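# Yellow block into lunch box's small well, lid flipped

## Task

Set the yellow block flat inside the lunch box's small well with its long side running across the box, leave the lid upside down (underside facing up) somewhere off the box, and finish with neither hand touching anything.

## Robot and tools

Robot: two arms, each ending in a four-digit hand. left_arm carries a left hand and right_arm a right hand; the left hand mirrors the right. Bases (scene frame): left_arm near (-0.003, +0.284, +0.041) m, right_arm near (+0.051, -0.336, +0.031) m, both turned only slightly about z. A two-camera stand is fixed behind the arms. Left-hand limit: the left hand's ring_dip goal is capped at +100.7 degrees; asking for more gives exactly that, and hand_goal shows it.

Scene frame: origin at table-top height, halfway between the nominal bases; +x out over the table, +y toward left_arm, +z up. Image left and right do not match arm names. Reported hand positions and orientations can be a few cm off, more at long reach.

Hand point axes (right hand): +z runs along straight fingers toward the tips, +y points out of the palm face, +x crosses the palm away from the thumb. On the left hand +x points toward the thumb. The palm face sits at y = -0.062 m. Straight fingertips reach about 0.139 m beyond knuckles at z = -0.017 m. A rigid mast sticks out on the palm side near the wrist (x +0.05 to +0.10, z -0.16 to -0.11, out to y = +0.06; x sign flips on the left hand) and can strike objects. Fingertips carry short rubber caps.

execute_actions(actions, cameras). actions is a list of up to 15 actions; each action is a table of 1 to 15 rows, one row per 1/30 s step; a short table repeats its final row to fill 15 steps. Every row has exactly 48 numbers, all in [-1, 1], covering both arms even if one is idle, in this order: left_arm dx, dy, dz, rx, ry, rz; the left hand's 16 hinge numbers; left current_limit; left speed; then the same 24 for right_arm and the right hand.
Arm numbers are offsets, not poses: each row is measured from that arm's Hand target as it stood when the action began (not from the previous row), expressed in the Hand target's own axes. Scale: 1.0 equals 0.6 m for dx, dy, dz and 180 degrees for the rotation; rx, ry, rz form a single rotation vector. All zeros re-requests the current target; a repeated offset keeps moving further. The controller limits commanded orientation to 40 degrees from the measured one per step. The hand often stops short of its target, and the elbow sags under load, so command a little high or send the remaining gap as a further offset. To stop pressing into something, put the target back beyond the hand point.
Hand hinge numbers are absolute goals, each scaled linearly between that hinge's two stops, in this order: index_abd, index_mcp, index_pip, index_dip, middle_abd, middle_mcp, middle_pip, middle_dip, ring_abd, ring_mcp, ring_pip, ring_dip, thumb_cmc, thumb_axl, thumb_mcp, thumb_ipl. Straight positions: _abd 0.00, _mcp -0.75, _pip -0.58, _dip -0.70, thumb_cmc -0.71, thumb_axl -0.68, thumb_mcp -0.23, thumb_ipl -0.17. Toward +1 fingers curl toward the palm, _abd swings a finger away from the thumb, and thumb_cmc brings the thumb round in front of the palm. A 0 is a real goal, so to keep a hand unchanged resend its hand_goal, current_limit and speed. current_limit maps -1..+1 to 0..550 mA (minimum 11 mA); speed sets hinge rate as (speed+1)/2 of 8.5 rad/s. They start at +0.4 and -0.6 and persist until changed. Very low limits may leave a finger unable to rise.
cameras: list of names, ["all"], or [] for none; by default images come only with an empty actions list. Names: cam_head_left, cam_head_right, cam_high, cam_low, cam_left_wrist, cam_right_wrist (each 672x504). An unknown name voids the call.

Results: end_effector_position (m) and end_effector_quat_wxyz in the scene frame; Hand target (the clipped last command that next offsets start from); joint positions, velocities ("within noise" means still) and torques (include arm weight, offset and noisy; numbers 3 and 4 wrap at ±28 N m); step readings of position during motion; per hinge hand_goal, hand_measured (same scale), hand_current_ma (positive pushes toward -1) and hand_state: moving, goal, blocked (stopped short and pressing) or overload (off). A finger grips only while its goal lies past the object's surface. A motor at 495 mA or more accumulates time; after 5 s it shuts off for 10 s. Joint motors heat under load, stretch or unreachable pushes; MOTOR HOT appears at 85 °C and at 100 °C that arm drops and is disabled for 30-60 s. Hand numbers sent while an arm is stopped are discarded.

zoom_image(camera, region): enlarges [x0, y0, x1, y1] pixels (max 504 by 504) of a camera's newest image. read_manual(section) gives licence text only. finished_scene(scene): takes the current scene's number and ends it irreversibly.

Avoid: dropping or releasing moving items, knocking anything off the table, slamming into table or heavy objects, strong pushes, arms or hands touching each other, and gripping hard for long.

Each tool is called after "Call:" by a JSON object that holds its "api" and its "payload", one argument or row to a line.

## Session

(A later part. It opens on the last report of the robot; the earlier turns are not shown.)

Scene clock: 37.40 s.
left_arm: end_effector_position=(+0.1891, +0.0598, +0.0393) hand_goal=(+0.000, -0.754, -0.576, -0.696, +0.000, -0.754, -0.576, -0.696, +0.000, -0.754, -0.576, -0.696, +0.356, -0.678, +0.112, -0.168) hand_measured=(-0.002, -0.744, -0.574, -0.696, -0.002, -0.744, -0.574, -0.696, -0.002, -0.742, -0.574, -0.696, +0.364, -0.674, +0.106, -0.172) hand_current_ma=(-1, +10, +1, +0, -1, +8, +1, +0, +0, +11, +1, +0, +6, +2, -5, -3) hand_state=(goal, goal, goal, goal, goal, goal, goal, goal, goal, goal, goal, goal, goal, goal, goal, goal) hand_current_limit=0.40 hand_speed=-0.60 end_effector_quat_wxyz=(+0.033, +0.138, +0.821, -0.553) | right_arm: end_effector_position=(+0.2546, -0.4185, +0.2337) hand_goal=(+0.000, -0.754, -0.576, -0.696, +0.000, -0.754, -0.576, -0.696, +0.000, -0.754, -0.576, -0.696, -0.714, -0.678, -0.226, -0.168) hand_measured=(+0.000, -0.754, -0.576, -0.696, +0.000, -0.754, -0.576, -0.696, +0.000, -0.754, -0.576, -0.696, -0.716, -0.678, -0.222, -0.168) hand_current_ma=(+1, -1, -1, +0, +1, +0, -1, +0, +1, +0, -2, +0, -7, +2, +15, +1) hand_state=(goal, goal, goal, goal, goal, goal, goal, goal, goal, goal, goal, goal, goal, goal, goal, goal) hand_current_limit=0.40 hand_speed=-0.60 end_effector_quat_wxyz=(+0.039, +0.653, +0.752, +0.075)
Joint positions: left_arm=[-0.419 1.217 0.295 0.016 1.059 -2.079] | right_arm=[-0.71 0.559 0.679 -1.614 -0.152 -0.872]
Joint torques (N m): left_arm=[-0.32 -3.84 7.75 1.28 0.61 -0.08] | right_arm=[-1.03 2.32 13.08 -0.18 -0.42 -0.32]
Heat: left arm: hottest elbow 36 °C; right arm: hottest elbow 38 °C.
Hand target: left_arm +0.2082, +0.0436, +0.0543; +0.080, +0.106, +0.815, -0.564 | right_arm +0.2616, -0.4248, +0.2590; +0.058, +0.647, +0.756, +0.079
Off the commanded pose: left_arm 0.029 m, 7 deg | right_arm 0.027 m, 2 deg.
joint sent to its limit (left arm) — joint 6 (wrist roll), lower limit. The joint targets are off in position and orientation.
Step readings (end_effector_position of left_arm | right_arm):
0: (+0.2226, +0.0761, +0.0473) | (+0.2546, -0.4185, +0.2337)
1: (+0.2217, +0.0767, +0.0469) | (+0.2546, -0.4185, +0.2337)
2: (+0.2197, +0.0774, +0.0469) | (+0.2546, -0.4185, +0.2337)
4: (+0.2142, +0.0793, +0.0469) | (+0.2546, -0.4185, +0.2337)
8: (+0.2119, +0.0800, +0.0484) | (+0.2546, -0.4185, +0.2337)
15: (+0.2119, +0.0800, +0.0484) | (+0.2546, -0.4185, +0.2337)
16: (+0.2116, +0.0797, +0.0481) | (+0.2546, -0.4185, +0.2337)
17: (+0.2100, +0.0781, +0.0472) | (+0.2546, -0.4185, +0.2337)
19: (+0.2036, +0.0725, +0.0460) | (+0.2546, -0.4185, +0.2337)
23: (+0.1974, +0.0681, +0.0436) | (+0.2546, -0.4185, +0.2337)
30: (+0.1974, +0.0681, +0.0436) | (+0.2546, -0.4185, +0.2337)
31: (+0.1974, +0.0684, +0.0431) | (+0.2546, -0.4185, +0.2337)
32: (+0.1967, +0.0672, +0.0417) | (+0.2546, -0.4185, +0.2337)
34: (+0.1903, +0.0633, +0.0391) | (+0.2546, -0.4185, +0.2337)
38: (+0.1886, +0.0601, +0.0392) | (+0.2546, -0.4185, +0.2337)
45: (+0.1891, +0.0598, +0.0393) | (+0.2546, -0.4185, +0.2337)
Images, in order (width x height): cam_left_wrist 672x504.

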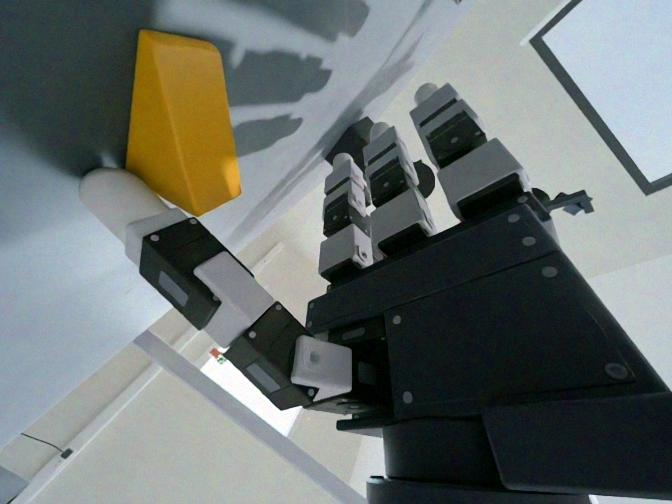

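Call:
{"api": "execute_actions", "payload": {
  "actions": [
    [[-0.0045,-0.0637,-0.0752,0.0208,0.0752,0.0292,0,-0.589,0.632,-1.0,0,-0.754,-0.576,-0.696,0,-0.754,-0.576,-0.696,0.5,-0.678,0.112,-0.168,0.4,-0.6,0,0,0,0,0,0,0,-0.754,-0.576,-0.696,0,-0.754,-0.576,-0.696,0,-0.754,-0.576,-0.696,-0.714,-0.678,-0.226,-0.168,0.4,-0.6]]
  ],
  "cameras": ["cam_left_wrist"]
}}

Call:
{"api": "zoom_image", "payload": {
  "camera": "cam_left_wrist",
  "region": [0, 0, 360, 270]
}}

Scene clock: 46.10 s.
left_arm: end_effector_position=(+0.1727, +0.0792, +0.0835) hand_goal=(+0.000, -0.590, +0.632, -1.000, +0.000, -0.754, -0.576, -0.696, +0.000, -0.754, -0.576, -0.696, +0.500, -0.678, +0.112, -0.168) hand_measured=(+0.000, -0.584, +0.628, -0.998, +0.000, -0.742, -0.574, -0.696, +0.000, -0.740, -0.574, -0.696, +0.498, -0.676, +0.110, -0.170) hand_current_ma=(+0, +5, -2, +1, +0, +13, +1, +0, +0, +15, +1, +0, -1, +1, -2, -1) hand_state=(goal, goal, goal, goal, goal, goal, goal, goal, goal, goal, goal, goal, goal, goal, goal, goal) hand_current_limit=0.40 hand_speed=-0.60 end_effector_quat_wxyz=(-0.021, +0.197, +0.804, -0.561) | right_arm: end_effector_position=(+0.2546, -0.4185, +0.2337) hand_goal=(+0.000, -0.754, -0.576, -0.696, +0.000, -0.754, -0.576, -0.696, +0.000, -0.754, -0.576, -0.696, -0.714, -0.678, -0.226, -0.168) hand_measured=(+0.000, -0.754, -0.576, -0.696, +0.000, -0.754, -0.576, -0.696, +0.000, -0.754, -0.576, -0.696, -0.716, -0.678, -0.222, -0.168) hand_current_ma=(+1, -1, -1, +0, +1, +0, -1, +0, +1, +0, -2, +0, -7, +2, +15, +1) hand_state=(goal, goal, goal, goal, goal, goal, goal, goal, goal, goal, goal, goal, goal, goal, goal, goal) hand_current_limit=0.40 hand_speed=-0.60 end_effector_quat_wxyz=(+0.039, +0.653, +0.752, +0.075)
Joint positions: left_arm=[-0.341 1.121 0.441 -0.678 1.183 -1.597] | right_arm=[-0.71 0.559 0.679 -1.614 -0.152 -0.872]
Joint torques (N m): left_arm=[1.67 -4.07 9.31 -0.38 1.41 0.09] | right_arm=[-0.91 2.26 13.05 -0.18 -0.41 -0.31]
Motor temperatures (°C): left_arm=[27 32 37 27 29 28] | right_arm=[29 31 40 29 27 29]
Heat: left arm: hottest elbow 37 °C; right arm: hottest elbow 40 °C.
Hand target: left_arm +0.2003, +0.0726, +0.1052; +0.006, +0.212, +0.794, -0.570 | right_arm +0.2616, -0.4248, +0.2590; +0.058, +0.647, +0.756, +0.079
Off the commanded pose: left_arm 0.036 m, 4 deg | right_arm 0.027 m, 2 deg.
Step readings (end_effector_position of left_arm | right_arm):
0: (+0.1891, +0.0598, +0.0393) | (+0.2546, -0.4185, +0.2337)
1: (+0.1843, +0.0601, +0.0428) | (+0.2546, -0.4185, +0.2337)
2: (+0.1736, +0.0617, +0.0496) | (+0.2546, -0.4185, +0.2337)
4: (+0.1652, +0.0692, +0.0636) | (+0.2546, -0.4185, +0.2337)
8: (+0.1681, +0.0770, +0.0833) | (+0.2546, -0.4185, +0.2337)
15: (+0.1718, +0.0787, +0.0864) | (+0.2546, -0.4185, +0.2337)
Images, in order (width x height): cam_left_wrist 672x504.

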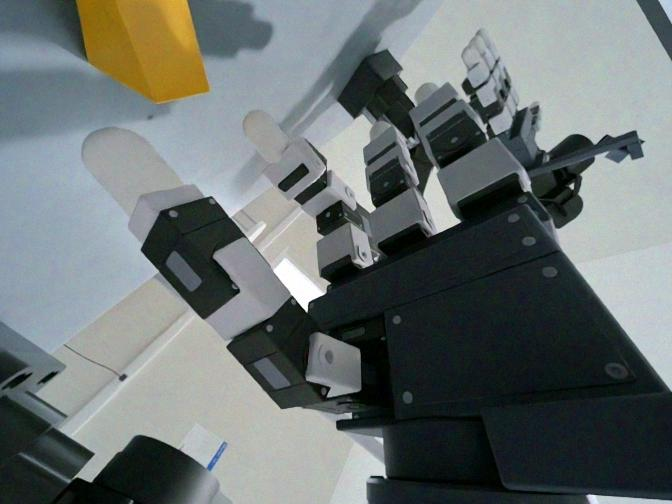

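Scaled by 1.400 from the camera's 672x504 image, which has a finer 960x720 frame.

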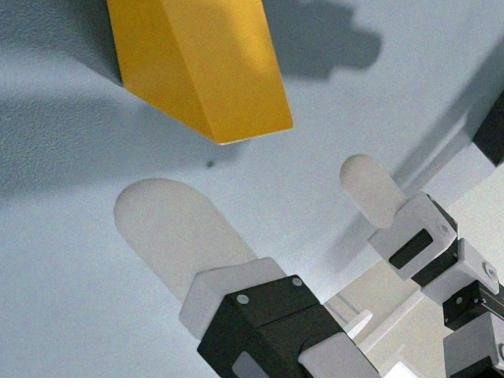

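Call:
{"api": "execute_actions", "payload": {
  "actions": [
    [[0.0463,0.0563,0.0435,0,0,0,0,-0.589,0.632,-1.0,0,-0.754,-0.576,-0.696,0,-0.754,-0.576,-0.696,0.5,-0.678,0.112,-0.168,0.4,-0.6,0,0,0,0,0,0,0,-0.754,-0.576,-0.696,0,-0.754,-0.576,-0.696,0,-0.754,-0.576,-0.696,-0.714,-0.678,-0.226,-0.168,0.4,-0.6]]
  ],
  "cameras": ["cam_left_wrist"]
}}

Call:
{"api": "zoom_image", "payload": {
  "camera": "cam_left_wrist",
  "region": [0, 0, 360, 270]
}}

Scene clock: 49.67 s.
left_arm: end_effector_position=(+0.1774, +0.0731, +0.0546) hand_goal=(+0.000, -0.590, +0.632, -1.000, +0.000, -0.754, -0.576, -0.696, +0.000, -0.754, -0.576, -0.696, +0.500, -0.678, +0.112, -0.168) hand_measured=(+0.000, -0.584, +0.628, -0.998, +0.000, -0.742, -0.574, -0.696, +0.000, -0.740, -0.574, -0.696, +0.498, -0.676, +0.110, -0.170) hand_current_ma=(+0, +5, -2, +1, +0, +12, +1, +0, +0, +14, +1, +0, -1, +1, -1, -1) hand_state=(goal, goal, goal, goal, goal, goal, goal, goal, goal, goal, goal, goal, goal, goal, goal, goal) hand_current_limit=0.40 hand_speed=-0.60 end_effector_quat_wxyz=(-0.005, +0.195, +0.799, -0.568) | right_arm: end_effector_position=(+0.2546, -0.4185, +0.2337) hand_goal=(+0.000, -0.754, -0.576, -0.696, +0.000, -0.754, -0.576, -0.696, +0.000, -0.754, -0.576, -0.696, -0.714, -0.678, -0.226, -0.168) hand_measured=(+0.000, -0.754, -0.576, -0.696, +0.000, -0.754, -0.576, -0.696, +0.000, -0.754, -0.576, -0.696, -0.716, -0.678, -0.222, -0.168) hand_current_ma=(+1, -1, -1, +0, +1, +0, -1, +0, +1, +0, -2, +0, -7, +2, +15, +1) hand_state=(goal, goal, goal, goal, goal, goal, goal, goal, goal, goal, goal, goal, goal, goal, goal, goal) hand_current_limit=0.40 hand_speed=-0.60 end_effector_quat_wxyz=(+0.039, +0.653, +0.752, +0.075)
Joint positions: left_arm=[-0.35 1.202 0.378 -0.432 1.189 -1.678] | right_arm=[-0.71 0.559 0.679 -1.614 -0.152 -0.872]
Joint torques (N m): left_arm=[-0.5 -5.13 4.7 1.43 0.76 -0.09] | right_arm=[-0.91 2.14 13.04 -0.16 -0.41 -0.32]
Heat: left arm: hottest elbow 37 °C; right arm: hottest elbow 41 °C.
Hand target: left_arm +0.1805, +0.0669, +0.0587; +0.006, +0.212, +0.794, -0.570 | right_arm +0.2616, -0.4248, +0.2590; +0.058, +0.647, +0.756, +0.079
Off the commanded pose: left_arm 0.008 m, 2 deg | right_arm 0.027 m, 2 deg.
Step readings (end_effector_position of left_arm | right_arm):
0: (+0.1727, +0.0792, +0.0835) | (+0.2546, -0.4185, +0.2337)
1: (+0.1746, +0.0777, +0.0817) | (+0.2546, -0.4185, +0.2337)
2: (+0.1785, +0.0758, +0.0779) | (+0.2546, -0.4185, +0.2337)
4: (+0.1799, +0.0752, +0.0666) | (+0.2546, -0.4185, +0.2337)
8: (+0.1757, +0.0750, +0.0541) | (+0.2546, -0.4185, +0.2337)
15: (+0.1787, +0.0728, +0.0545) | (+0.2546, -0.4185, +0.2337)
Images, in order (width x height): cam_left_wrist 672x504.

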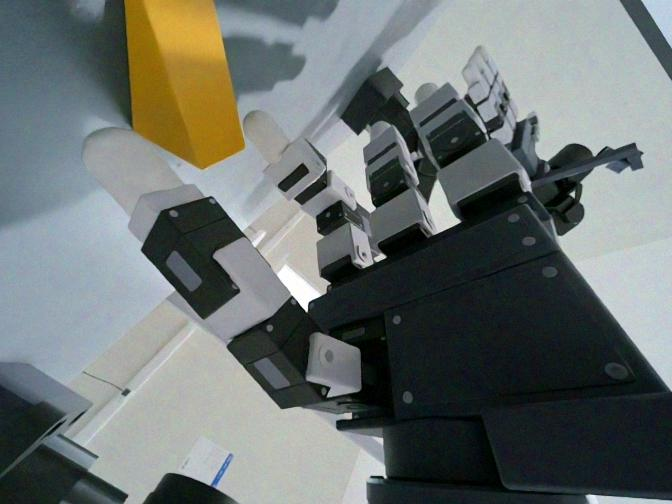

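Scaled by 1.400 from the camera's 672x504 image, which has a finer 960x720 frame.

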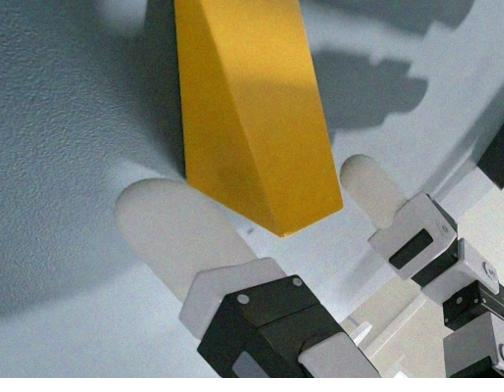

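Call:
{"api": "execute_actions", "payload": {
  "actions": [
    [[0.0025,0.009,0.0035,0,0,0,0,-0.589,0.632,-1.0,0,-0.754,-0.576,-0.696,0,-0.754,-0.576,-0.696,0.5,-0.678,0.112,-0.168,0.4,-0.8,0,0,0,0,0,0,0,-0.754,-0.576,-0.696,0,-0.754,-0.576,-0.696,0,-0.754,-0.576,-0.696,-0.714,-0.678,-0.226,-0.168,0.4,-0.6]],
    [[0,0,0,0,0,0,0,-0.4,0.632,-1.0,0,-0.754,-0.576,-0.696,0,-0.754,-0.576,-0.696,0.5,-0.678,0.112,-0.168,0.4,-0.8,0,0,0,0,0,0,0,-0.754,-0.576,-0.696,0,-0.754,-0.576,-0.696,0,-0.754,-0.576,-0.696,-0.714,-0.678,-0.226,-0.168,0.4,-0.6]],
    [[0,0,0,0,0,0,0,-0.1,0.632,-1.0,0,-0.754,-0.576,-0.696,0,-0.754,-0.576,-0.696,0.5,-0.678,0.112,-0.168,0.4,-0.8,0,0,0,0,0,0,0,-0.754,-0.576,-0.696,0,-0.754,-0.576,-0.696,0,-0.754,-0.576,-0.696,-0.714,-0.678,-0.226,-0.168,0.4,-0.6]]
  ],
  "cameras": ["cam_left_wrist"]
}}

Call:
{"api": "zoom_image", "payload": {
  "camera": "cam_left_wrist",
  "region": [0, 0, 360, 270]
}}

Scene clock: 52.87 s.
left_arm: end_effector_position=(+0.1793, +0.0726, +0.0519) hand_goal=(+0.000, -0.100, +0.632, -1.000, +0.000, -0.754, -0.576, -0.696, +0.000, -0.754, -0.576, -0.696, +0.500, -0.678, +0.112, -0.168) hand_measured=(+0.000, -0.206, +0.604, -1.000, +0.000, -0.742, -0.574, -0.696, +0.000, -0.740, -0.574, -0.696, +0.500, -0.676, +0.082, -0.180) hand_current_ma=(+0, -325, -42, +0, +0, +12, +1, +0, +0, +14, +1, +0, +0, +1, -63, -17) hand_state=(goal, blocked, blocked, goal, goal, goal, goal, goal, goal, goal, goal, goal, goal, goal, blocked, goal) hand_current_limit=0.40 hand_speed=-0.80 end_effector_quat_wxyz=(+0.000, +0.198, +0.799, -0.568) | right_arm: end_effector_position=(+0.2546, -0.4185, +0.2337) hand_goal=(+0.000, -0.754, -0.576, -0.696, +0.000, -0.754, -0.576, -0.696, +0.000, -0.754, -0.576, -0.696, -0.714, -0.678, -0.226, -0.168) hand_measured=(+0.000, -0.754, -0.576, -0.696, +0.000, -0.754, -0.576, -0.696, +0.000, -0.754, -0.576, -0.696, -0.716, -0.678, -0.222, -0.168) hand_current_ma=(+1, -1, -1, +0, +1, +0, -1, +0, +1, +0, -2, +0, -7, +2, +15, +1) hand_state=(goal, goal, goal, goal, goal, goal, goal, goal, goal, goal, goal, goal, goal, goal, goal, goal) hand_current_limit=0.40 hand_speed=-0.60 end_effector_quat_wxyz=(+0.039, +0.653, +0.752, +0.075)
Joint positions: left_arm=[-0.35 1.21 0.372 -0.404 1.187 -1.68] | right_arm=[-0.71 0.559 0.679 -1.614 -0.152 -0.872]
Joint torques (N m): left_arm=[-0.38 -4.25 4.53 1.44 0.74 -0.07] | right_arm=[-0.97 2.08 13.07 -0.21 -0.41 -0.31]
Heat: left arm: hottest elbow 37 °C; right arm: hottest elbow 41 °C.
Hand target: left_arm +0.1805, +0.0669, +0.0527; +0.006, +0.212, +0.794, -0.570 | right_arm +0.2616, -0.4248, +0.2590; +0.058, +0.647, +0.756, +0.079
Off the commanded pose: left_arm 0.006 m, 2 deg | right_arm 0.027 m, 2 deg.
Step readings (end_effector_position of left_arm | right_arm):
0: (+0.1774, +0.0731, +0.0546) | (+0.2546, -0.4185, +0.2337)
1: (+0.1777, +0.0730, +0.0543) | (+0.2546, -0.4185, +0.2337)
2: (+0.1783, +0.0728, +0.0538) | (+0.2546, -0.4185, +0.2337)
4: (+0.1792, +0.0726, +0.0528) | (+0.2546, -0.4185, +0.2337)
8: (+0.1791, +0.0727, +0.0518) | (+0.2546, -0.4185, +0.2337)
15: (+0.1794, +0.0726, +0.0519) | (+0.2546, -0.4185, +0.2337)
16: (+0.1794, +0.0726, +0.0519) | (+0.2546, -0.4185, +0.2337)
17: (+0.1794, +0.0726, +0.0519) | (+0.2546, -0.4185, +0.2337)
19: (+0.1794, +0.0726, +0.0519) | (+0.2546, -0.4185, +0.2337)
23: (+0.1794, +0.0726, +0.0519) | (+0.2546, -0.4185, +0.2337)
30: (+0.1794, +0.0726, +0.0519) | (+0.2546, -0.4185, +0.2337)
31: (+0.1794, +0.0726, +0.0519) | (+0.2546, -0.4185, +0.2337)
32: (+0.1794, +0.0726, +0.0519) | (+0.2546, -0.4185, +0.2337)
34: (+0.1794, +0.0726, +0.0519) | (+0.2546, -0.4185, +0.2337)
38: (+0.1793, +0.0726, +0.0519) | (+0.2546, -0.4185, +0.2337)
45: (+0.1793, +0.0726, +0.0519) | (+0.2546, -0.4185, +0.2337)
Images, in order (width x height): cam_left_wrist 672x504.

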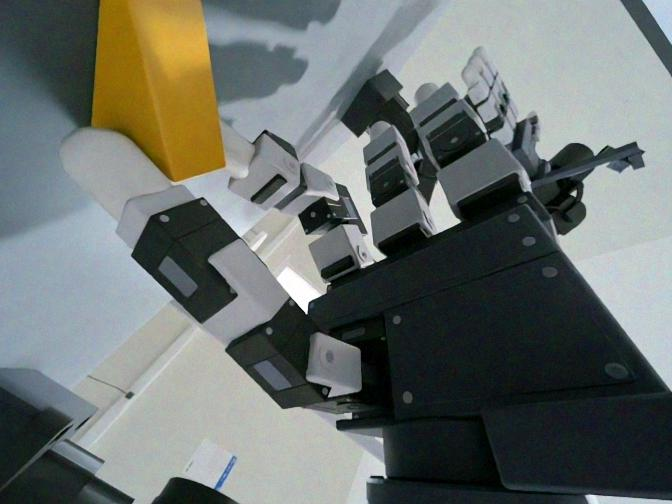

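Scaled by 1.400 from the camera's 672x504 image, which has a finer 960x720 frame.

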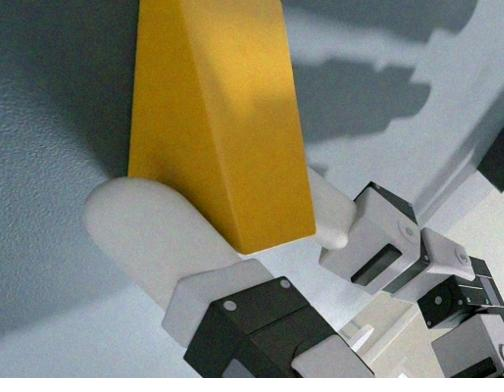

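Call:
{"api": "execute_actions", "payload": {
  "actions": [
    [[-0.0331,-0.1203,-0.0471,0,0,0,0,-0.1,0.632,-1.0,0,-0.754,-0.576,-0.696,0,-0.754,-0.576,-0.696,0.5,-0.678,0.112,-0.168,0.4,-0.8,0,0,0,0,0,0,0,-0.754,-0.576,-0.696,0,-0.754,-0.576,-0.696,0,-0.754,-0.576,-0.696,-0.714,-0.678,-0.226,-0.168,0.4,-0.6]],
    [[-0.11,0.007,0.0594,0,0,0,0,-0.1,0.632,-1.0,0,-0.754,-0.576,-0.696,0,-0.754,-0.576,-0.696,0.5,-0.678,0.112,-0.168,0.4,-0.8,0,0,0,0,0,0,0,-0.754,-0.576,-0.696,0,-0.754,-0.576,-0.696,0,-0.754,-0.576,-0.696,-0.714,-0.678,-0.226,-0.168,0.4,-0.6]],
    [[-0.11,0.007,0.0594,0,0,0,0,-0.1,0.632,-1.0,0,-0.754,-0.576,-0.696,0,-0.754,-0.576,-0.696,0.5,-0.678,0.112,-0.168,0.4,-0.8,0,0,0,0,0,0,0,-0.754,-0.576,-0.696,0,-0.754,-0.576,-0.696,0,-0.754,-0.576,-0.696,-0.714,-0.678,-0.226,-0.168,0.4,-0.6]],
    [[-0.11,0.007,0.0594,0,0,0,0,-0.1,0.632,-1.0,0,-0.754,-0.576,-0.696,0,-0.754,-0.576,-0.696,0.5,-0.678,0.112,-0.168,0.4,-0.8,0,0,0,0,0,0,0,-0.754,-0.576,-0.696,0,-0.754,-0.576,-0.696,0,-0.754,-0.576,-0.696,-0.714,-0.678,-0.226,-0.168,0.4,-0.6]]
  ],
  "cameras": ["cam_left_wrist","cam_head_left","cam_high","cam_low"]
}}

Call:
{"api": "zoom_image", "payload": {
  "camera": "cam_left_wrist",
  "region": [0, 0, 360, 270]
}}

Call:
{"api": "zoom_image", "payload": {
  "camera": "cam_high",
  "region": [280, 120, 440, 240]
}}

Call:
{"api": "zoom_image", "payload": {
  "camera": "cam_head_left",
  "region": [350, 180, 510, 300]
}}

Call:
{"api": "zoom_image", "payload": {
  "camera": "cam_low",
  "region": [350, 240, 470, 330]
}}

Scene clock: 58.60 s.
left_arm: end_effector_position=(+0.3247, -0.0721, +0.1070) hand_goal=(+0.000, -0.100, +0.632, -1.000, +0.000, -0.754, -0.576, -0.696, +0.000, -0.754, -0.576, -0.696, +0.500, -0.678, +0.112, -0.168) hand_measured=(+0.000, -0.200, +0.600, -1.000, -0.002, -0.742, -0.574, -0.696, -0.002, -0.740, -0.574, -0.696, +0.498, -0.678, +0.078, -0.182) hand_current_ma=(+0, -295, -49, +0, +0, +13, +1, +0, +0, +16, +1, +0, +0, +0, -76, -21) hand_state=(goal, blocked, blocked, goal, goal, goal, goal, goal, goal, goal, goal, goal, goal, goal, blocked, goal) hand_current_limit=0.40 hand_speed=-0.80 end_effector_quat_wxyz=(-0.022, +0.187, +0.808, -0.558) | right_arm: end_effector_position=(+0.2546, -0.4185, +0.2337) hand_goal=(+0.000, -0.754, -0.576, -0.696, +0.000, -0.754, -0.576, -0.696, +0.000, -0.754, -0.576, -0.696, -0.714, -0.678, -0.226, -0.168) hand_measured=(+0.000, -0.754, -0.576, -0.696, +0.000, -0.754, -0.576, -0.696, +0.000, -0.754, -0.576, -0.696, -0.716, -0.678, -0.222, -0.168) hand_current_ma=(+1, -1, -1, +0, +1, +0, -1, +0, +1, +0, -2, +0, -7, +2, +15, +1) hand_state=(goal, goal, goal, goal, goal, goal, goal, goal, goal, goal, goal, goal, goal, goal, goal, goal) hand_current_limit=0.40 hand_speed=-0.60 end_effector_quat_wxyz=(+0.039, +0.653, +0.752, +0.075)
Joint positions: left_arm=[-0.545 1.576 0.91 -0.275 1.086 -2.071] | right_arm=[-0.71 0.559 0.679 -1.614 -0.152 -0.872]
Joint torques (N m): left_arm=[-0.26 -12.22 8.72 1.84 0.61 -0.1] | right_arm=[-1.2 2.02 13.08 -0.16 -0.41 -0.31]
Heat: left arm: hottest elbow 37 °C; right arm: hottest elbow 42 °C.
Hand target: left_arm +0.3402, -0.0919, +0.1334; +0.006, +0.212, +0.794, -0.570 | right_arm +0.2616, -0.4248, +0.2590; +0.058, +0.647, +0.756, +0.079
Off the commanded pose: left_arm 0.036 m, 5 deg | right_arm 0.027 m, 2 deg.
Step readings (end_effector_position of left_arm | right_arm):
0: (+0.1793, +0.0726, +0.0519) | (+0.2546, -0.4185, +0.2337)
1: (+0.1771, +0.0737, +0.0544) | (+0.2546, -0.4185, +0.2337)
2: (+0.1703, +0.0751, +0.0604) | (+0.2546, -0.4185, +0.2337)
4: (+0.1630, +0.0747, +0.0799) | (+0.2546, -0.4185, +0.2337)
8: (+0.1630, +0.0719, +0.1113) | (+0.2546, -0.4185, +0.2337)
15: (+0.1590, +0.0738, +0.1120) | (+0.2546, -0.4185, +0.2337)
16: (+0.1622, +0.0721, +0.1130) | (+0.2546, -0.4185, +0.2337)
17: (+0.1684, +0.0681, +0.1129) | (+0.2546, -0.4185, +0.2337)
19: (+0.1897, +0.0537, +0.1129) | (+0.2546, -0.4185, +0.2337)
23: (+0.2189, +0.0324, +0.1112) | (+0.2546, -0.4185, +0.2337)
30: (+0.2191, +0.0291, +0.1116) | (+0.2546, -0.4185, +0.2337)
31: (+0.2212, +0.0269, +0.1116) | (+0.2546, -0.4185, +0.2337)
32: (+0.2278, +0.0206, +0.1119) | (+0.2546, -0.4185, +0.2337)
34: (+0.2475, +0.0020, +0.1120) | (+0.2546, -0.4185, +0.2337)
38: (+0.2718, -0.0209, +0.1098) | (+0.2546, -0.4185, +0.2337)
45: (+0.2709, -0.0215, +0.1087) | (+0.2546, -0.4185, +0.2337)
46: (+0.2732, -0.0234, +0.1095) | (+0.2546, -0.4185, +0.2337)
47: (+0.2798, -0.0288, +0.1089) | (+0.2546, -0.4185, +0.2337)
49: (+0.3017, -0.0487, +0.1101) | (+0.2546, -0.4185, +0.2337)
53: (+0.3274, -0.0720, +0.1087) | (+0.2546, -0.4185, +0.2337)
60: (+0.3251, -0.0722, +0.1070) | (+0.2546, -0.4185, +0.2337)
Images, in order (width x height): cam_head_left 672x504, cam_high 672x504, cam_low 672x504, cam_left_wrist 672x504.

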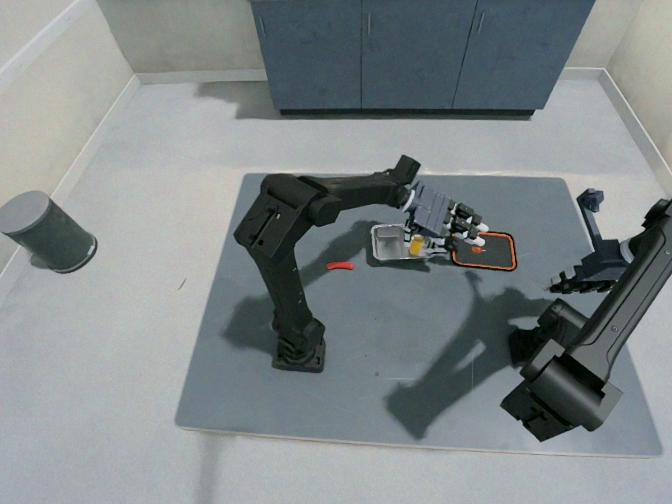

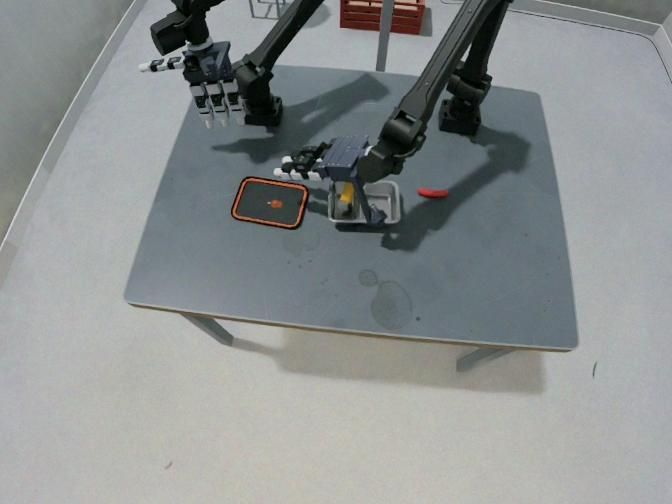

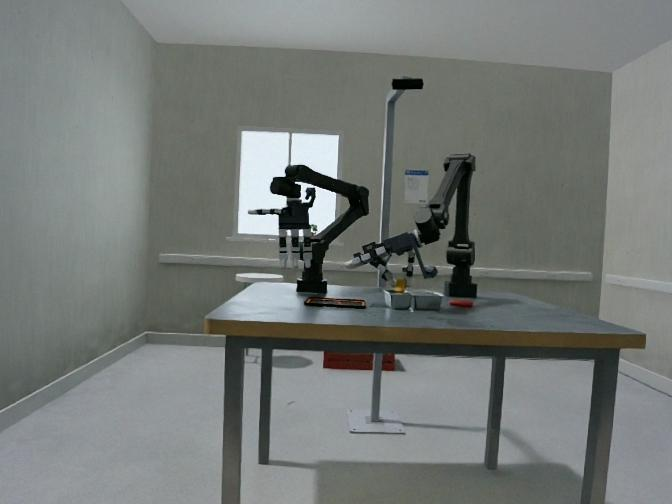

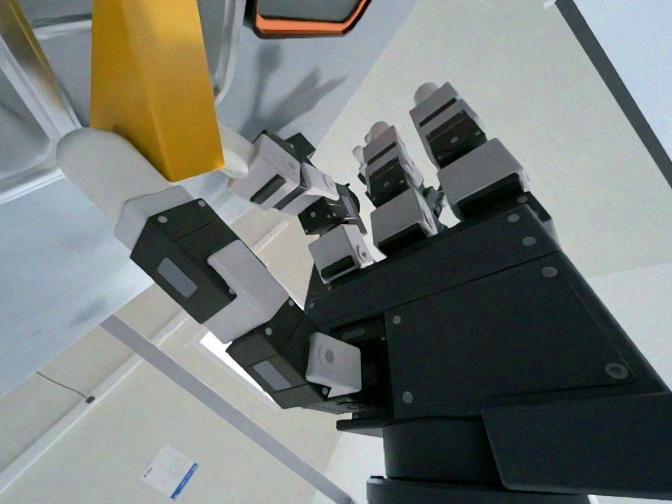

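Scaled by 1.400 from the camera's 672x504 image, which has a finer 960x720 frame.

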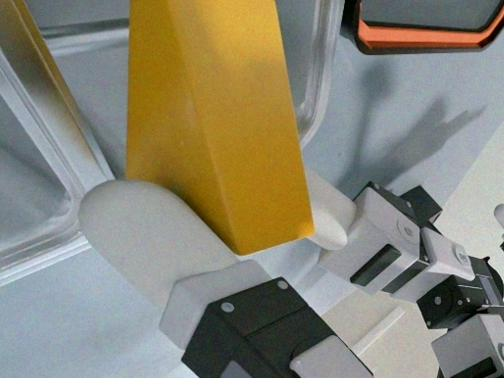

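Scaled by 3.150 from the camera's 672x504 image, which has a finer 960x720 frame.

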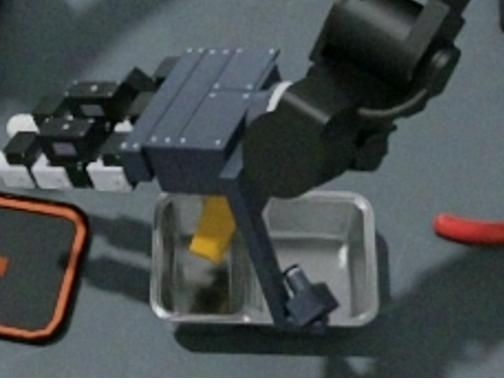

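Scaled by 3.150 from the camera's 672x504 image, which has a finer 960x720 frame.

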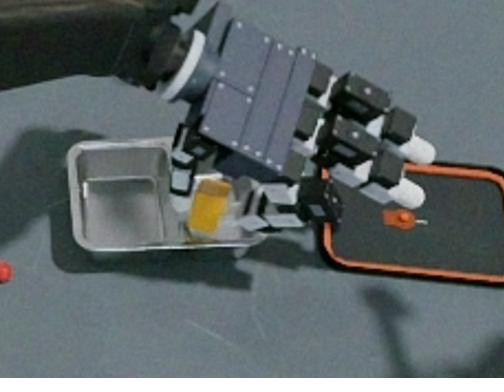

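Scaled by 4.200 from the camera's 672x504 image, which has a finer 960x720 frame.

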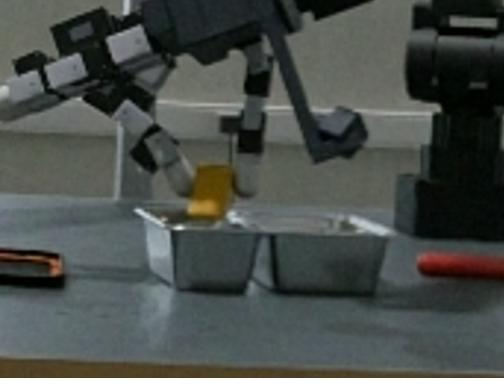

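Call:
{"api": "execute_actions", "payload": {
  "actions": [
    [[-0.0362,0.009,0.0117,-0.0083,-0.03,0.0216,0,-0.1,0.632,-1.0,0,-0.754,-0.576,-0.696,0,-0.754,-0.576,-0.696,0.5,-0.678,0.112,-0.168,0.4,-0.8,0,0,0,0,0,0,0,-0.754,-0.576,-0.696,0,-0.754,-0.576,-0.696,0,-0.754,-0.576,-0.696,-0.714,-0.678,-0.226,-0.168,0.4,-0.6]]
  ],
  "cameras": ["cam_left_wrist","cam_head_left","cam_high","cam_low"]
}}

Call:
{"api": "zoom_image", "payload": {
  "camera": "cam_high",
  "region": [310, 160, 410, 240]
}}

Call:
{"api": "zoom_image", "payload": {
  "camera": "cam_head_left",
  "region": [360, 210, 450, 280]
}}

Call:
{"api": "zoom_image", "payload": {
  "camera": "cam_low",
  "region": [370, 260, 450, 320]
}}

Scene clock: 64.63 s.
left_arm: end_effector_position=(+0.3470, -0.0827, +0.1090) hand_goal=(+0.000, -0.100, +0.632, -1.000, +0.000, -0.754, -0.576, -0.696, +0.000, -0.754, -0.576, -0.696, +0.500, -0.678, +0.112, -0.168) hand_measured=(+0.000, -0.200, +0.600, -1.000, -0.002, -0.742, -0.574, -0.696, -0.002, -0.740, -0.574, -0.696, +0.498, -0.678, +0.078, -0.182) hand_current_ma=(+0, -293, -50, +0, -1, +13, +1, +0, -1, +16, +1, +0, -1, +0, -76, -21) hand_state=(goal, blocked, blocked, goal, goal, goal, goal, goal, goal, goal, goal, goal, goal, goal, blocked, goal) hand_current_limit=0.40 hand_speed=-0.80 end_effector_quat_wxyz=(+0.033, +0.205, +0.809, -0.550) | right_arm: end_effector_position=(+0.2546, -0.4185, +0.2337) hand_goal=(+0.000, -0.754, -0.576, -0.696, +0.000, -0.754, -0.576, -0.696, +0.000, -0.754, -0.576, -0.696, -0.714, -0.678, -0.226, -0.168) hand_measured=(+0.000, -0.754, -0.576, -0.696, +0.000, -0.754, -0.576, -0.696, +0.000, -0.754, -0.576, -0.696, -0.716, -0.678, -0.222, -0.168) hand_current_ma=(+1, -1, -1, +0, +1, +0, -1, +0, +1, +0, -2, +0, -7, +2, +15, +1) hand_state=(goal, goal, goal, goal, goal, goal, goal, goal, goal, goal, goal, goal, goal, goal, goal, goal) hand_current_limit=0.40 hand_speed=-0.60 end_effector_quat_wxyz=(+0.039, +0.653, +0.752, +0.075)
Joint positions: left_arm=[-0.558 1.578 0.91 -0.171 1.016 -2.077] | right_arm=[-0.71 0.559 0.679 -1.614 -0.152 -0.872]
Joint torques (N m): left_arm=[-0.38 -11.58 8.54 2.3 0.5 -0.08] | right_arm=[-0.97 2.14 13.14 -0.18 -0.4 -0.31]
Heat: left arm: hottest elbow 37 °C; right arm: hottest elbow 43 °C.
Hand target: left_arm +0.3602, -0.1040, +0.1315; +0.065, +0.211, +0.793, -0.568 | right_arm +0.2616, -0.4248, +0.2590; +0.058, +0.647, +0.756, +0.079
Off the commanded pose: left_arm 0.034 m, 5 deg | right_arm 0.027 m, 2 deg.
joint sent to its limit (left arm) — joint 6 (wrist roll), lower limit. The joint targets are off in position, not in orientation.
Step readings (end_effector_position of left_arm | right_arm):
0: (+0.3247, -0.0721, +0.1070) | (+0.2546, -0.4185, +0.2337)
1: (+0.3284, -0.0726, +0.1069) | (+0.2546, -0.4185, +0.2337)
2: (+0.3366, -0.0740, +0.1054) | (+0.2546, -0.4185, +0.2337)
4: (+0.3448, -0.0791, +0.1072) | (+0.2546, -0.4185, +0.2337)
8: (+0.3465, -0.0827, +0.1090) | (+0.2546, -0.4185, +0.2337)
15: (+0.3470, -0.0827, +0.1090) | (+0.2546, -0.4185, +0.2337)
Images, in order (width x height): cam_head_left 672x504, cam_high 672x504, cam_low 672x504, cam_left_wrist 672x504.

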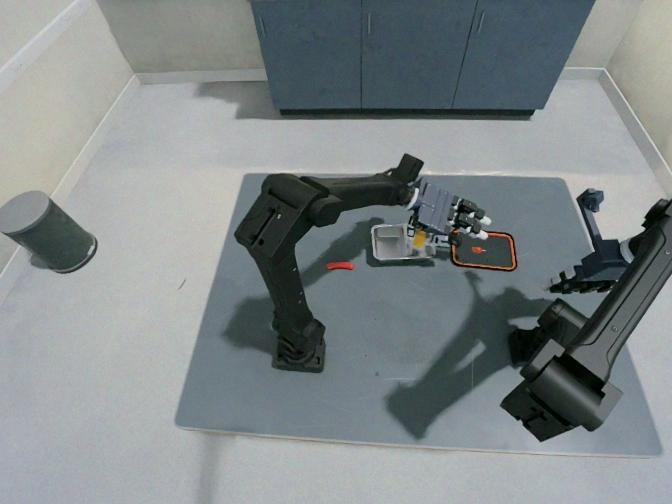

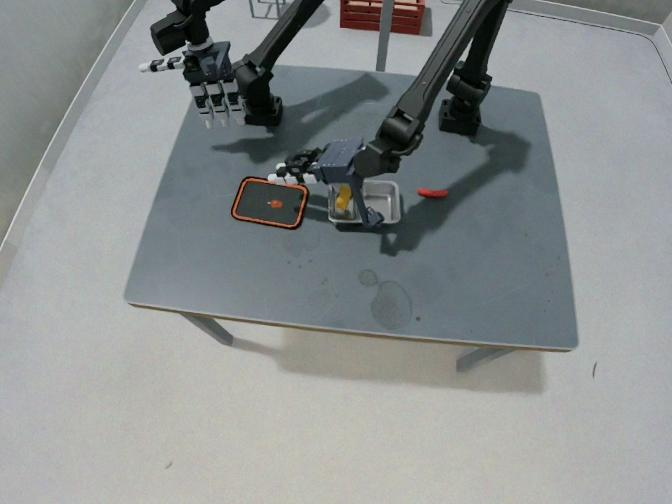

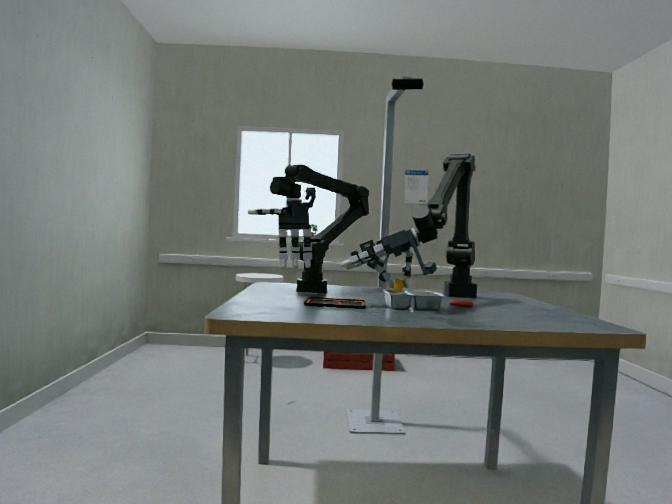

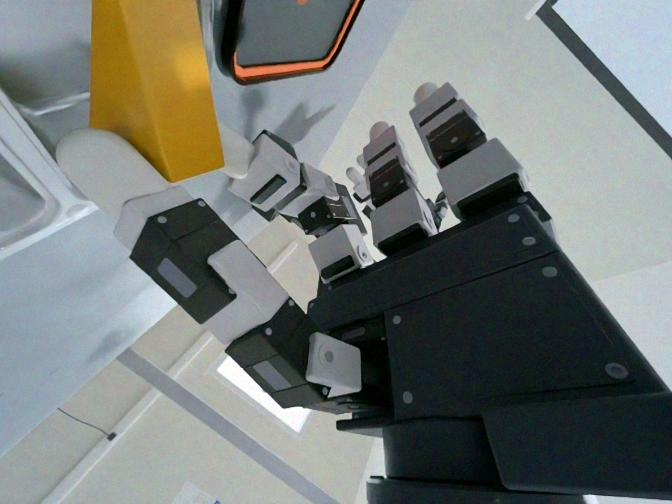

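Scaled by 5.040 from the camera's 672x504 image, which has a finer 960x720 frame.

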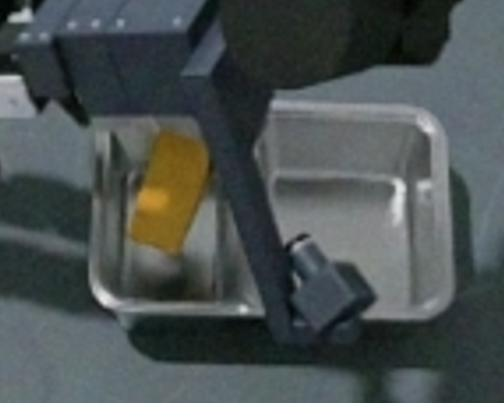

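Scaled by 5.600 from the camera's 672x504 image, which has a finer 960x720 frame.

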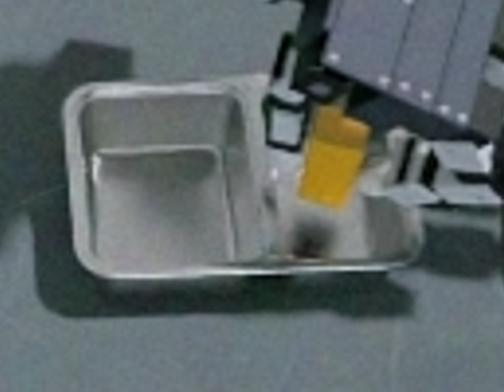

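Scaled by 6.300 from the camera's 672x504 image, which has a finer 960x720 frame.

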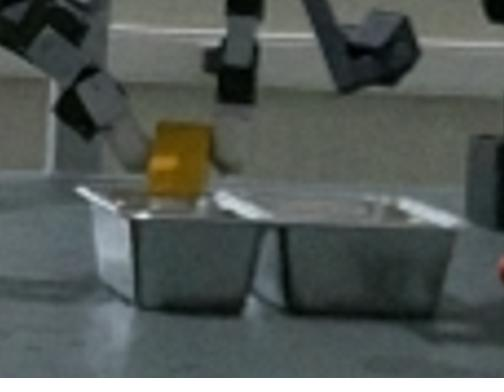

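Call:
{"api": "execute_actions", "payload": {
  "actions": [
    [[0.044,0.067,0.0047,0,0,0,0,-0.1,0.632,-1.0,0,-0.754,-0.576,-0.696,0,-0.754,-0.576,-0.696,0.5,-0.678,0.112,-0.168,0.4,-0.8,0,0,0,0,0,0,0,-0.754,-0.576,-0.696,0,-0.754,-0.576,-0.696,0,-0.754,-0.576,-0.696,-0.714,-0.678,-0.226,-0.168,0.4,-0.6]]
  ],
  "cameras": ["cam_left_wrist","cam_head_left","cam_high","cam_low"]
}}

Call:
{"api": "zoom_image", "payload": {
  "camera": "cam_high",
  "region": [310, 160, 410, 240]
}}

Call:
{"api": "zoom_image", "payload": {
  "camera": "cam_left_wrist",
  "region": [0, 0, 360, 270]
}}

Call:
{"api": "zoom_image", "payload": {
  "camera": "cam_low",
  "region": [370, 260, 450, 320]
}}

Scene clock: 67.17 s.
left_arm: end_effector_position=(+0.3468, -0.0883, +0.0851) hand_goal=(+0.000, -0.100, +0.632, -1.000, +0.000, -0.754, -0.576, -0.696, +0.000, -0.754, -0.576, -0.696, +0.500, -0.678, +0.112, -0.168) hand_measured=(+0.002, -0.192, +0.594, -1.000, -0.002, -0.742, -0.574, -0.696, -0.002, -0.740, -0.574, -0.696, +0.508, -0.678, +0.076, -0.184) hand_current_ma=(+1, -263, -64, +0, -1, +13, +1, +0, -1, +17, +1, +0, +6, +0, -83, -25) hand_state=(goal, blocked, blocked, goal, goal, goal, goal, goal, goal, goal, goal, goal, goal, goal, blocked, goal) hand_current_limit=0.40 hand_speed=-0.80 end_effector_quat_wxyz=(+0.049, +0.219, +0.798, -0.560) | right_arm: end_effector_position=(+0.2546, -0.4185, +0.2337) hand_goal=(+0.000, -0.754, -0.576, -0.696, +0.000, -0.754, -0.576, -0.696, +0.000, -0.754, -0.576, -0.696, -0.714, -0.678, -0.226, -0.168) hand_measured=(+0.000, -0.754, -0.576, -0.696, +0.000, -0.754, -0.576, -0.696, +0.000, -0.754, -0.576, -0.696, -0.716, -0.678, -0.222, -0.168) hand_current_ma=(+1, -1, -1, +0, +1, +0, -1, +0, +1, +0, -2, +0, -7, +2, +15, +1) hand_state=(goal, goal, goal, goal, goal, goal, goal, goal, goal, goal, goal, goal, goal, goal, goal, goal) hand_current_limit=0.40 hand_speed=-0.60 end_effector_quat_wxyz=(+0.039, +0.653, +0.752, +0.075)
Joint positions: left_arm=[-0.566 1.622 0.863 -0.025 1.022 -2.08] | right_arm=[-0.71 0.559 0.679 -1.614 -0.152 -0.872]
Joint torques (N m): left_arm=[1.14 -11.16 5.19 2.25 0.54 -0.04] | right_arm=[-1.03 2.08 13.04 -0.2 -0.41 -0.32]
Heat: left arm: hottest elbow 37 °C; right arm: hottest elbow 44 °C.
Hand target: left_arm +0.3524, -0.0890, +0.0864; +0.065, +0.211, +0.793, -0.568 | right_arm +0.2616, -0.4248, +0.2590; +0.058, +0.647, +0.756, +0.079
Off the commanded pose: left_arm 0.006 m, 2 deg | right_arm 0.027 m, 2 deg.
joint sent to its limit (left arm) — joint 6 (wrist roll), lower limit. The joint targets are off in position, not in orientation.
Step readings (end_effector_position of left_arm | right_arm):
0: (+0.3470, -0.0827, +0.1090) | (+0.2546, -0.4185, +0.2337)
1: (+0.3486, -0.0839, +0.1081) | (+0.2546, -0.4185, +0.2337)
2: (+0.3514, -0.0856, +0.1063) | (+0.2546, -0.4185, +0.2337)
4: (+0.3510, -0.0852, +0.0961) | (+0.2546, -0.4185, +0.2337)
8: (+0.3465, -0.0881, +0.0848) | (+0.2546, -0.4185, +0.2337)
15: (+0.3468, -0.0883, +0.0851) | (+0.2546, -0.4185, +0.2337)
Images, in order (width x height): cam_head_left 672x504, cam_high 672x504, cam_low 672x504, cam_left_wrist 672x504.

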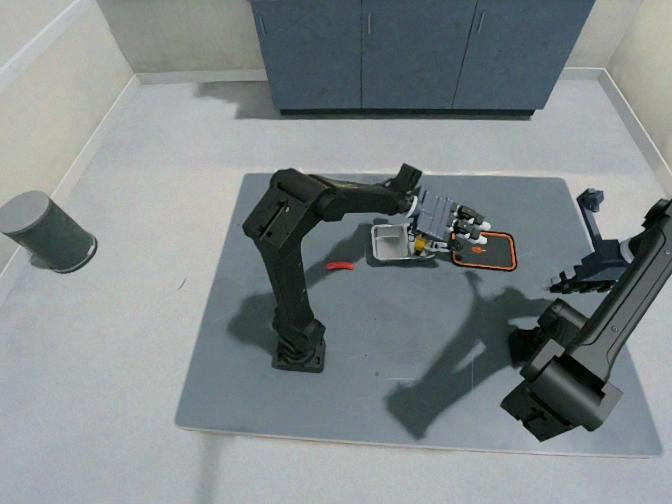

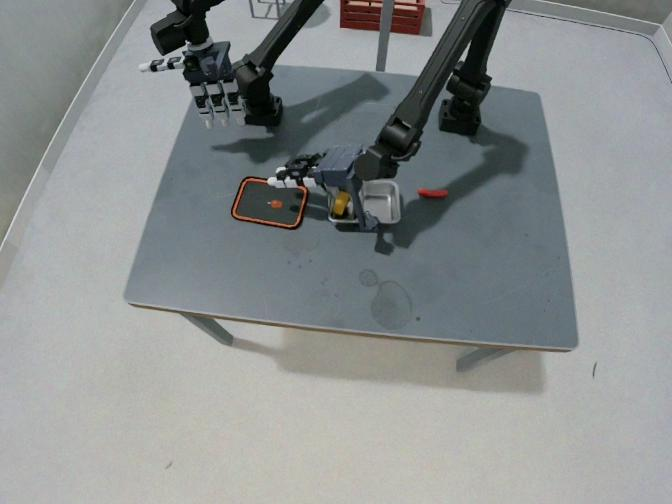

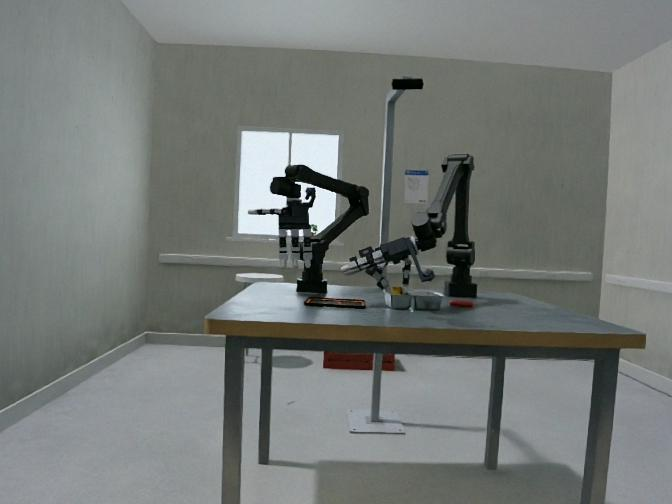

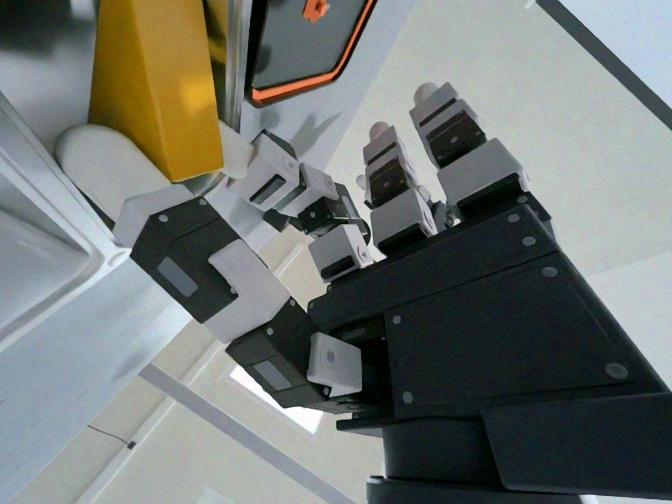

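Scaled by 5.040 from the camera's 672x504 image, which has a finer 960x720 frame.

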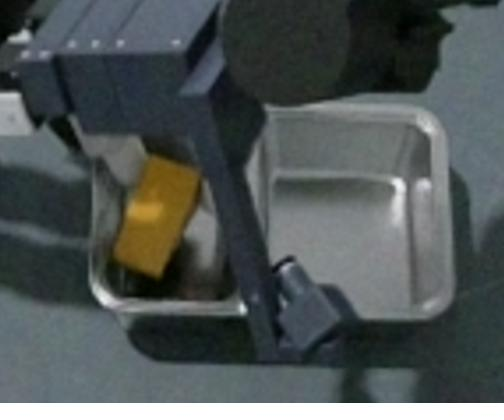

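Scaled by 1.400 from the camera's 672x504 image, which has a finer 960x720 frame.

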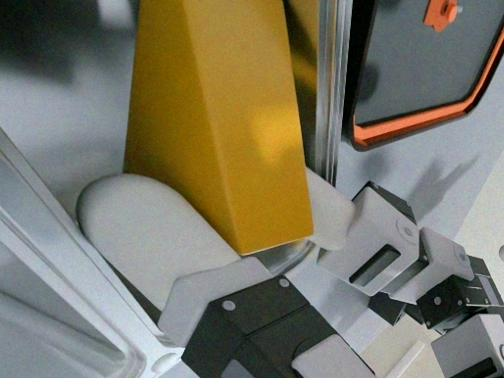

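Scaled by 6.300 from the camera's 672x504 image, which has a finer 960x720 frame.

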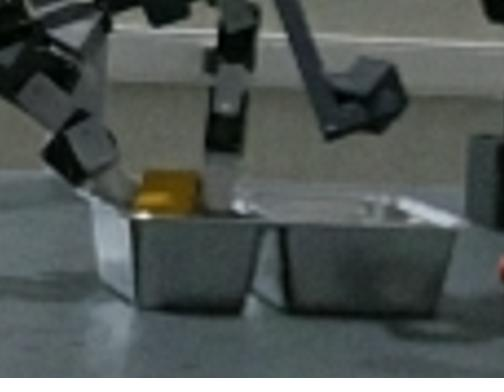

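Call:
{"api": "execute_actions", "payload": {
  "actions": [
    [[0.0095,0.02,-0.0023,0,0,0,0,-0.1,0.632,-1.0,0,-0.754,-0.576,-0.696,0,-0.754,-0.576,-0.696,0.5,-0.678,0.112,-0.168,0.4,-0.8,0,0,0,0,0,0,0,-0.754,-0.576,-0.696,0,-0.754,-0.576,-0.696,0,-0.754,-0.576,-0.696,-0.714,-0.678,-0.226,-0.168,0.4,-0.6]]
  ],
  "cameras": ["cam_left_wrist","cam_high","cam_low"]
}}

Call:
{"api": "zoom_image", "payload": {
  "camera": "cam_left_wrist",
  "region": [0, 0, 360, 270]
}}

Call:
{"api": "zoom_image", "payload": {
  "camera": "cam_low",
  "region": [370, 260, 450, 320]
}}

Scene clock: 68.83 s.
left_arm: end_effector_position=(+0.3465, -0.0889, +0.0847) hand_goal=(+0.000, -0.100, +0.632, -1.000, +0.000, -0.754, -0.576, -0.696, +0.000, -0.754, -0.576, -0.696, +0.500, -0.678, +0.112, -0.168) hand_measured=(+0.000, -0.188, +0.594, -1.000, -0.002, -0.742, -0.574, -0.696, -0.002, -0.740, -0.574, -0.696, +0.504, -0.678, +0.072, -0.184) hand_current_ma=(+0, -241, -64, +0, -1, +13, +1, +0, -1, +17, +1, +0, +2, +0, -98, -26) hand_state=(goal, blocked, blocked, goal, goal, goal, goal, goal, goal, goal, goal, goal, goal, goal, blocked, goal) hand_current_limit=0.40 hand_speed=-0.80 end_effector_quat_wxyz=(+0.056, +0.225, +0.792, -0.565) | right_arm: end_effector_position=(+0.2546, -0.4185, +0.2337) hand_goal=(+0.000, -0.754, -0.576, -0.696, +0.000, -0.754, -0.576, -0.696, +0.000, -0.754, -0.576, -0.696, -0.714, -0.678, -0.226, -0.168) hand_measured=(+0.000, -0.754, -0.576, -0.696, +0.000, -0.754, -0.576, -0.696, +0.000, -0.754, -0.576, -0.696, -0.716, -0.678, -0.222, -0.168) hand_current_ma=(+1, -1, -1, +0, +1, +0, -1, +0, +1, +0, -2, +0, -7, +2, +15, +1) hand_state=(goal, goal, goal, goal, goal, goal, goal, goal, goal, goal, goal, goal, goal, goal, goal, goal) hand_current_limit=0.40 hand_speed=-0.60 end_effector_quat_wxyz=(+0.039, +0.653, +0.752, +0.075)
Joint positions: left_arm=[-0.565 1.622 0.849 0.012 1.031 -2.082] | right_arm=[-0.71 0.559 0.679 -1.614 -0.152 -0.872]
Joint torques (N m): left_arm=[1.61 -9.93 4.53 2.33 0.39 -0.01] | right_arm=[-1.08 2.2 13.04 -0.14 -0.4 -0.32]
Heat: left arm: hottest elbow 37 °C; right arm: hottest elbow 44 °C.
Hand target: left_arm +0.3524, -0.0831, +0.0744; +0.065, +0.211, +0.793, -0.568 | right_arm +0.2616, -0.4248, +0.2590; +0.058, +0.647, +0.756, +0.079
Off the commanded pose: left_arm 0.013 m, 2 deg | right_arm 0.027 m, 2 deg.
joint sent to its limit (left arm) — joint 6 (wrist roll), lower limit. The joint targets are off in position, not in orientation.
Step readings (end_effector_position of left_arm | right_arm):
0: (+0.3468, -0.0883, +0.0851) | (+0.2546, -0.4185, +0.2337)
1: (+0.3466, -0.0882, +0.0846) | (+0.2546, -0.4185, +0.2337)
2: (+0.3465, -0.0888, +0.0846) | (+0.2546, -0.4185, +0.2337)
4: (+0.3460, -0.0893, +0.0846) | (+0.2546, -0.4185, +0.2337)
8: (+0.3465, -0.0889, +0.0847) | (+0.2546, -0.4185, +0.2337)
15: (+0.3465, -0.0889, +0.0847) | (+0.2546, -0.4185, +0.2337)
Images, in order (width x height): cam_high 672x504, cam_low 672x504, cam_left_wrist 672x504.

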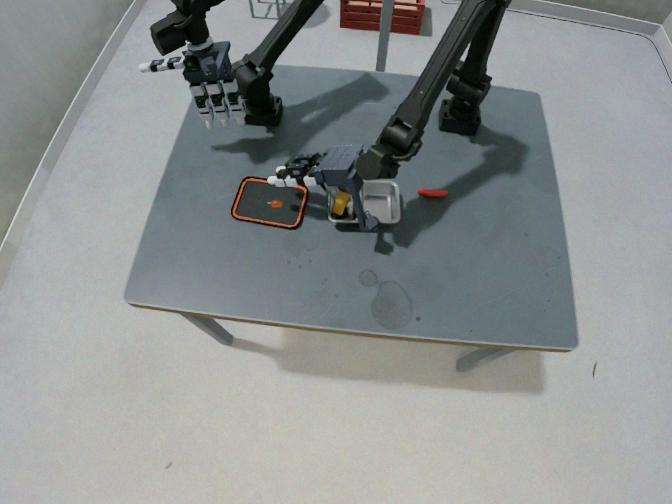

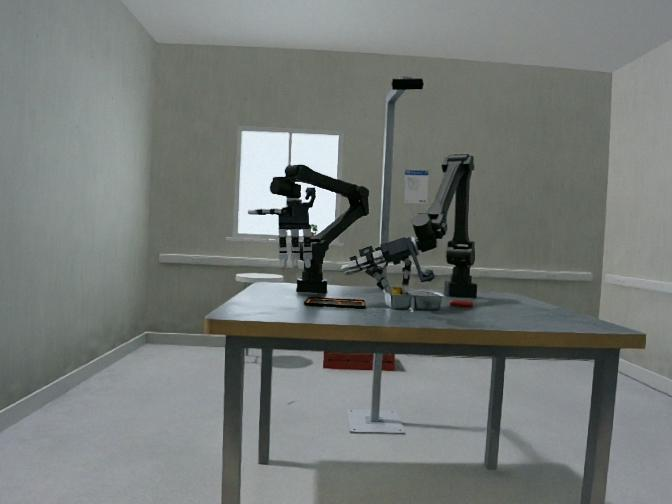

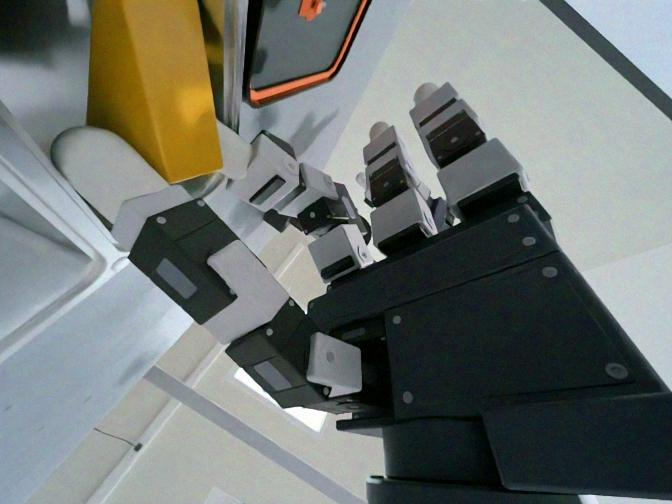

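Scaled by 1.400 from the camera's 672x504 image, which has a finer 960x720 frame.

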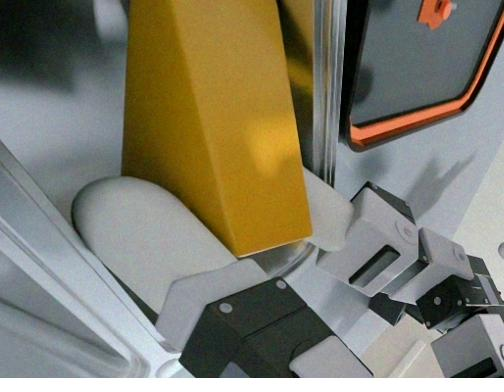

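Scaled by 6.300 from the camera's 672x504 image, which has a finer 960x720 frame.

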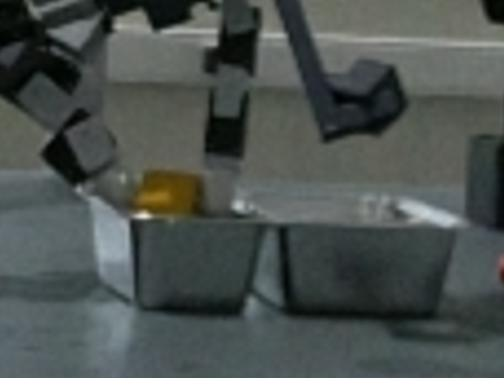

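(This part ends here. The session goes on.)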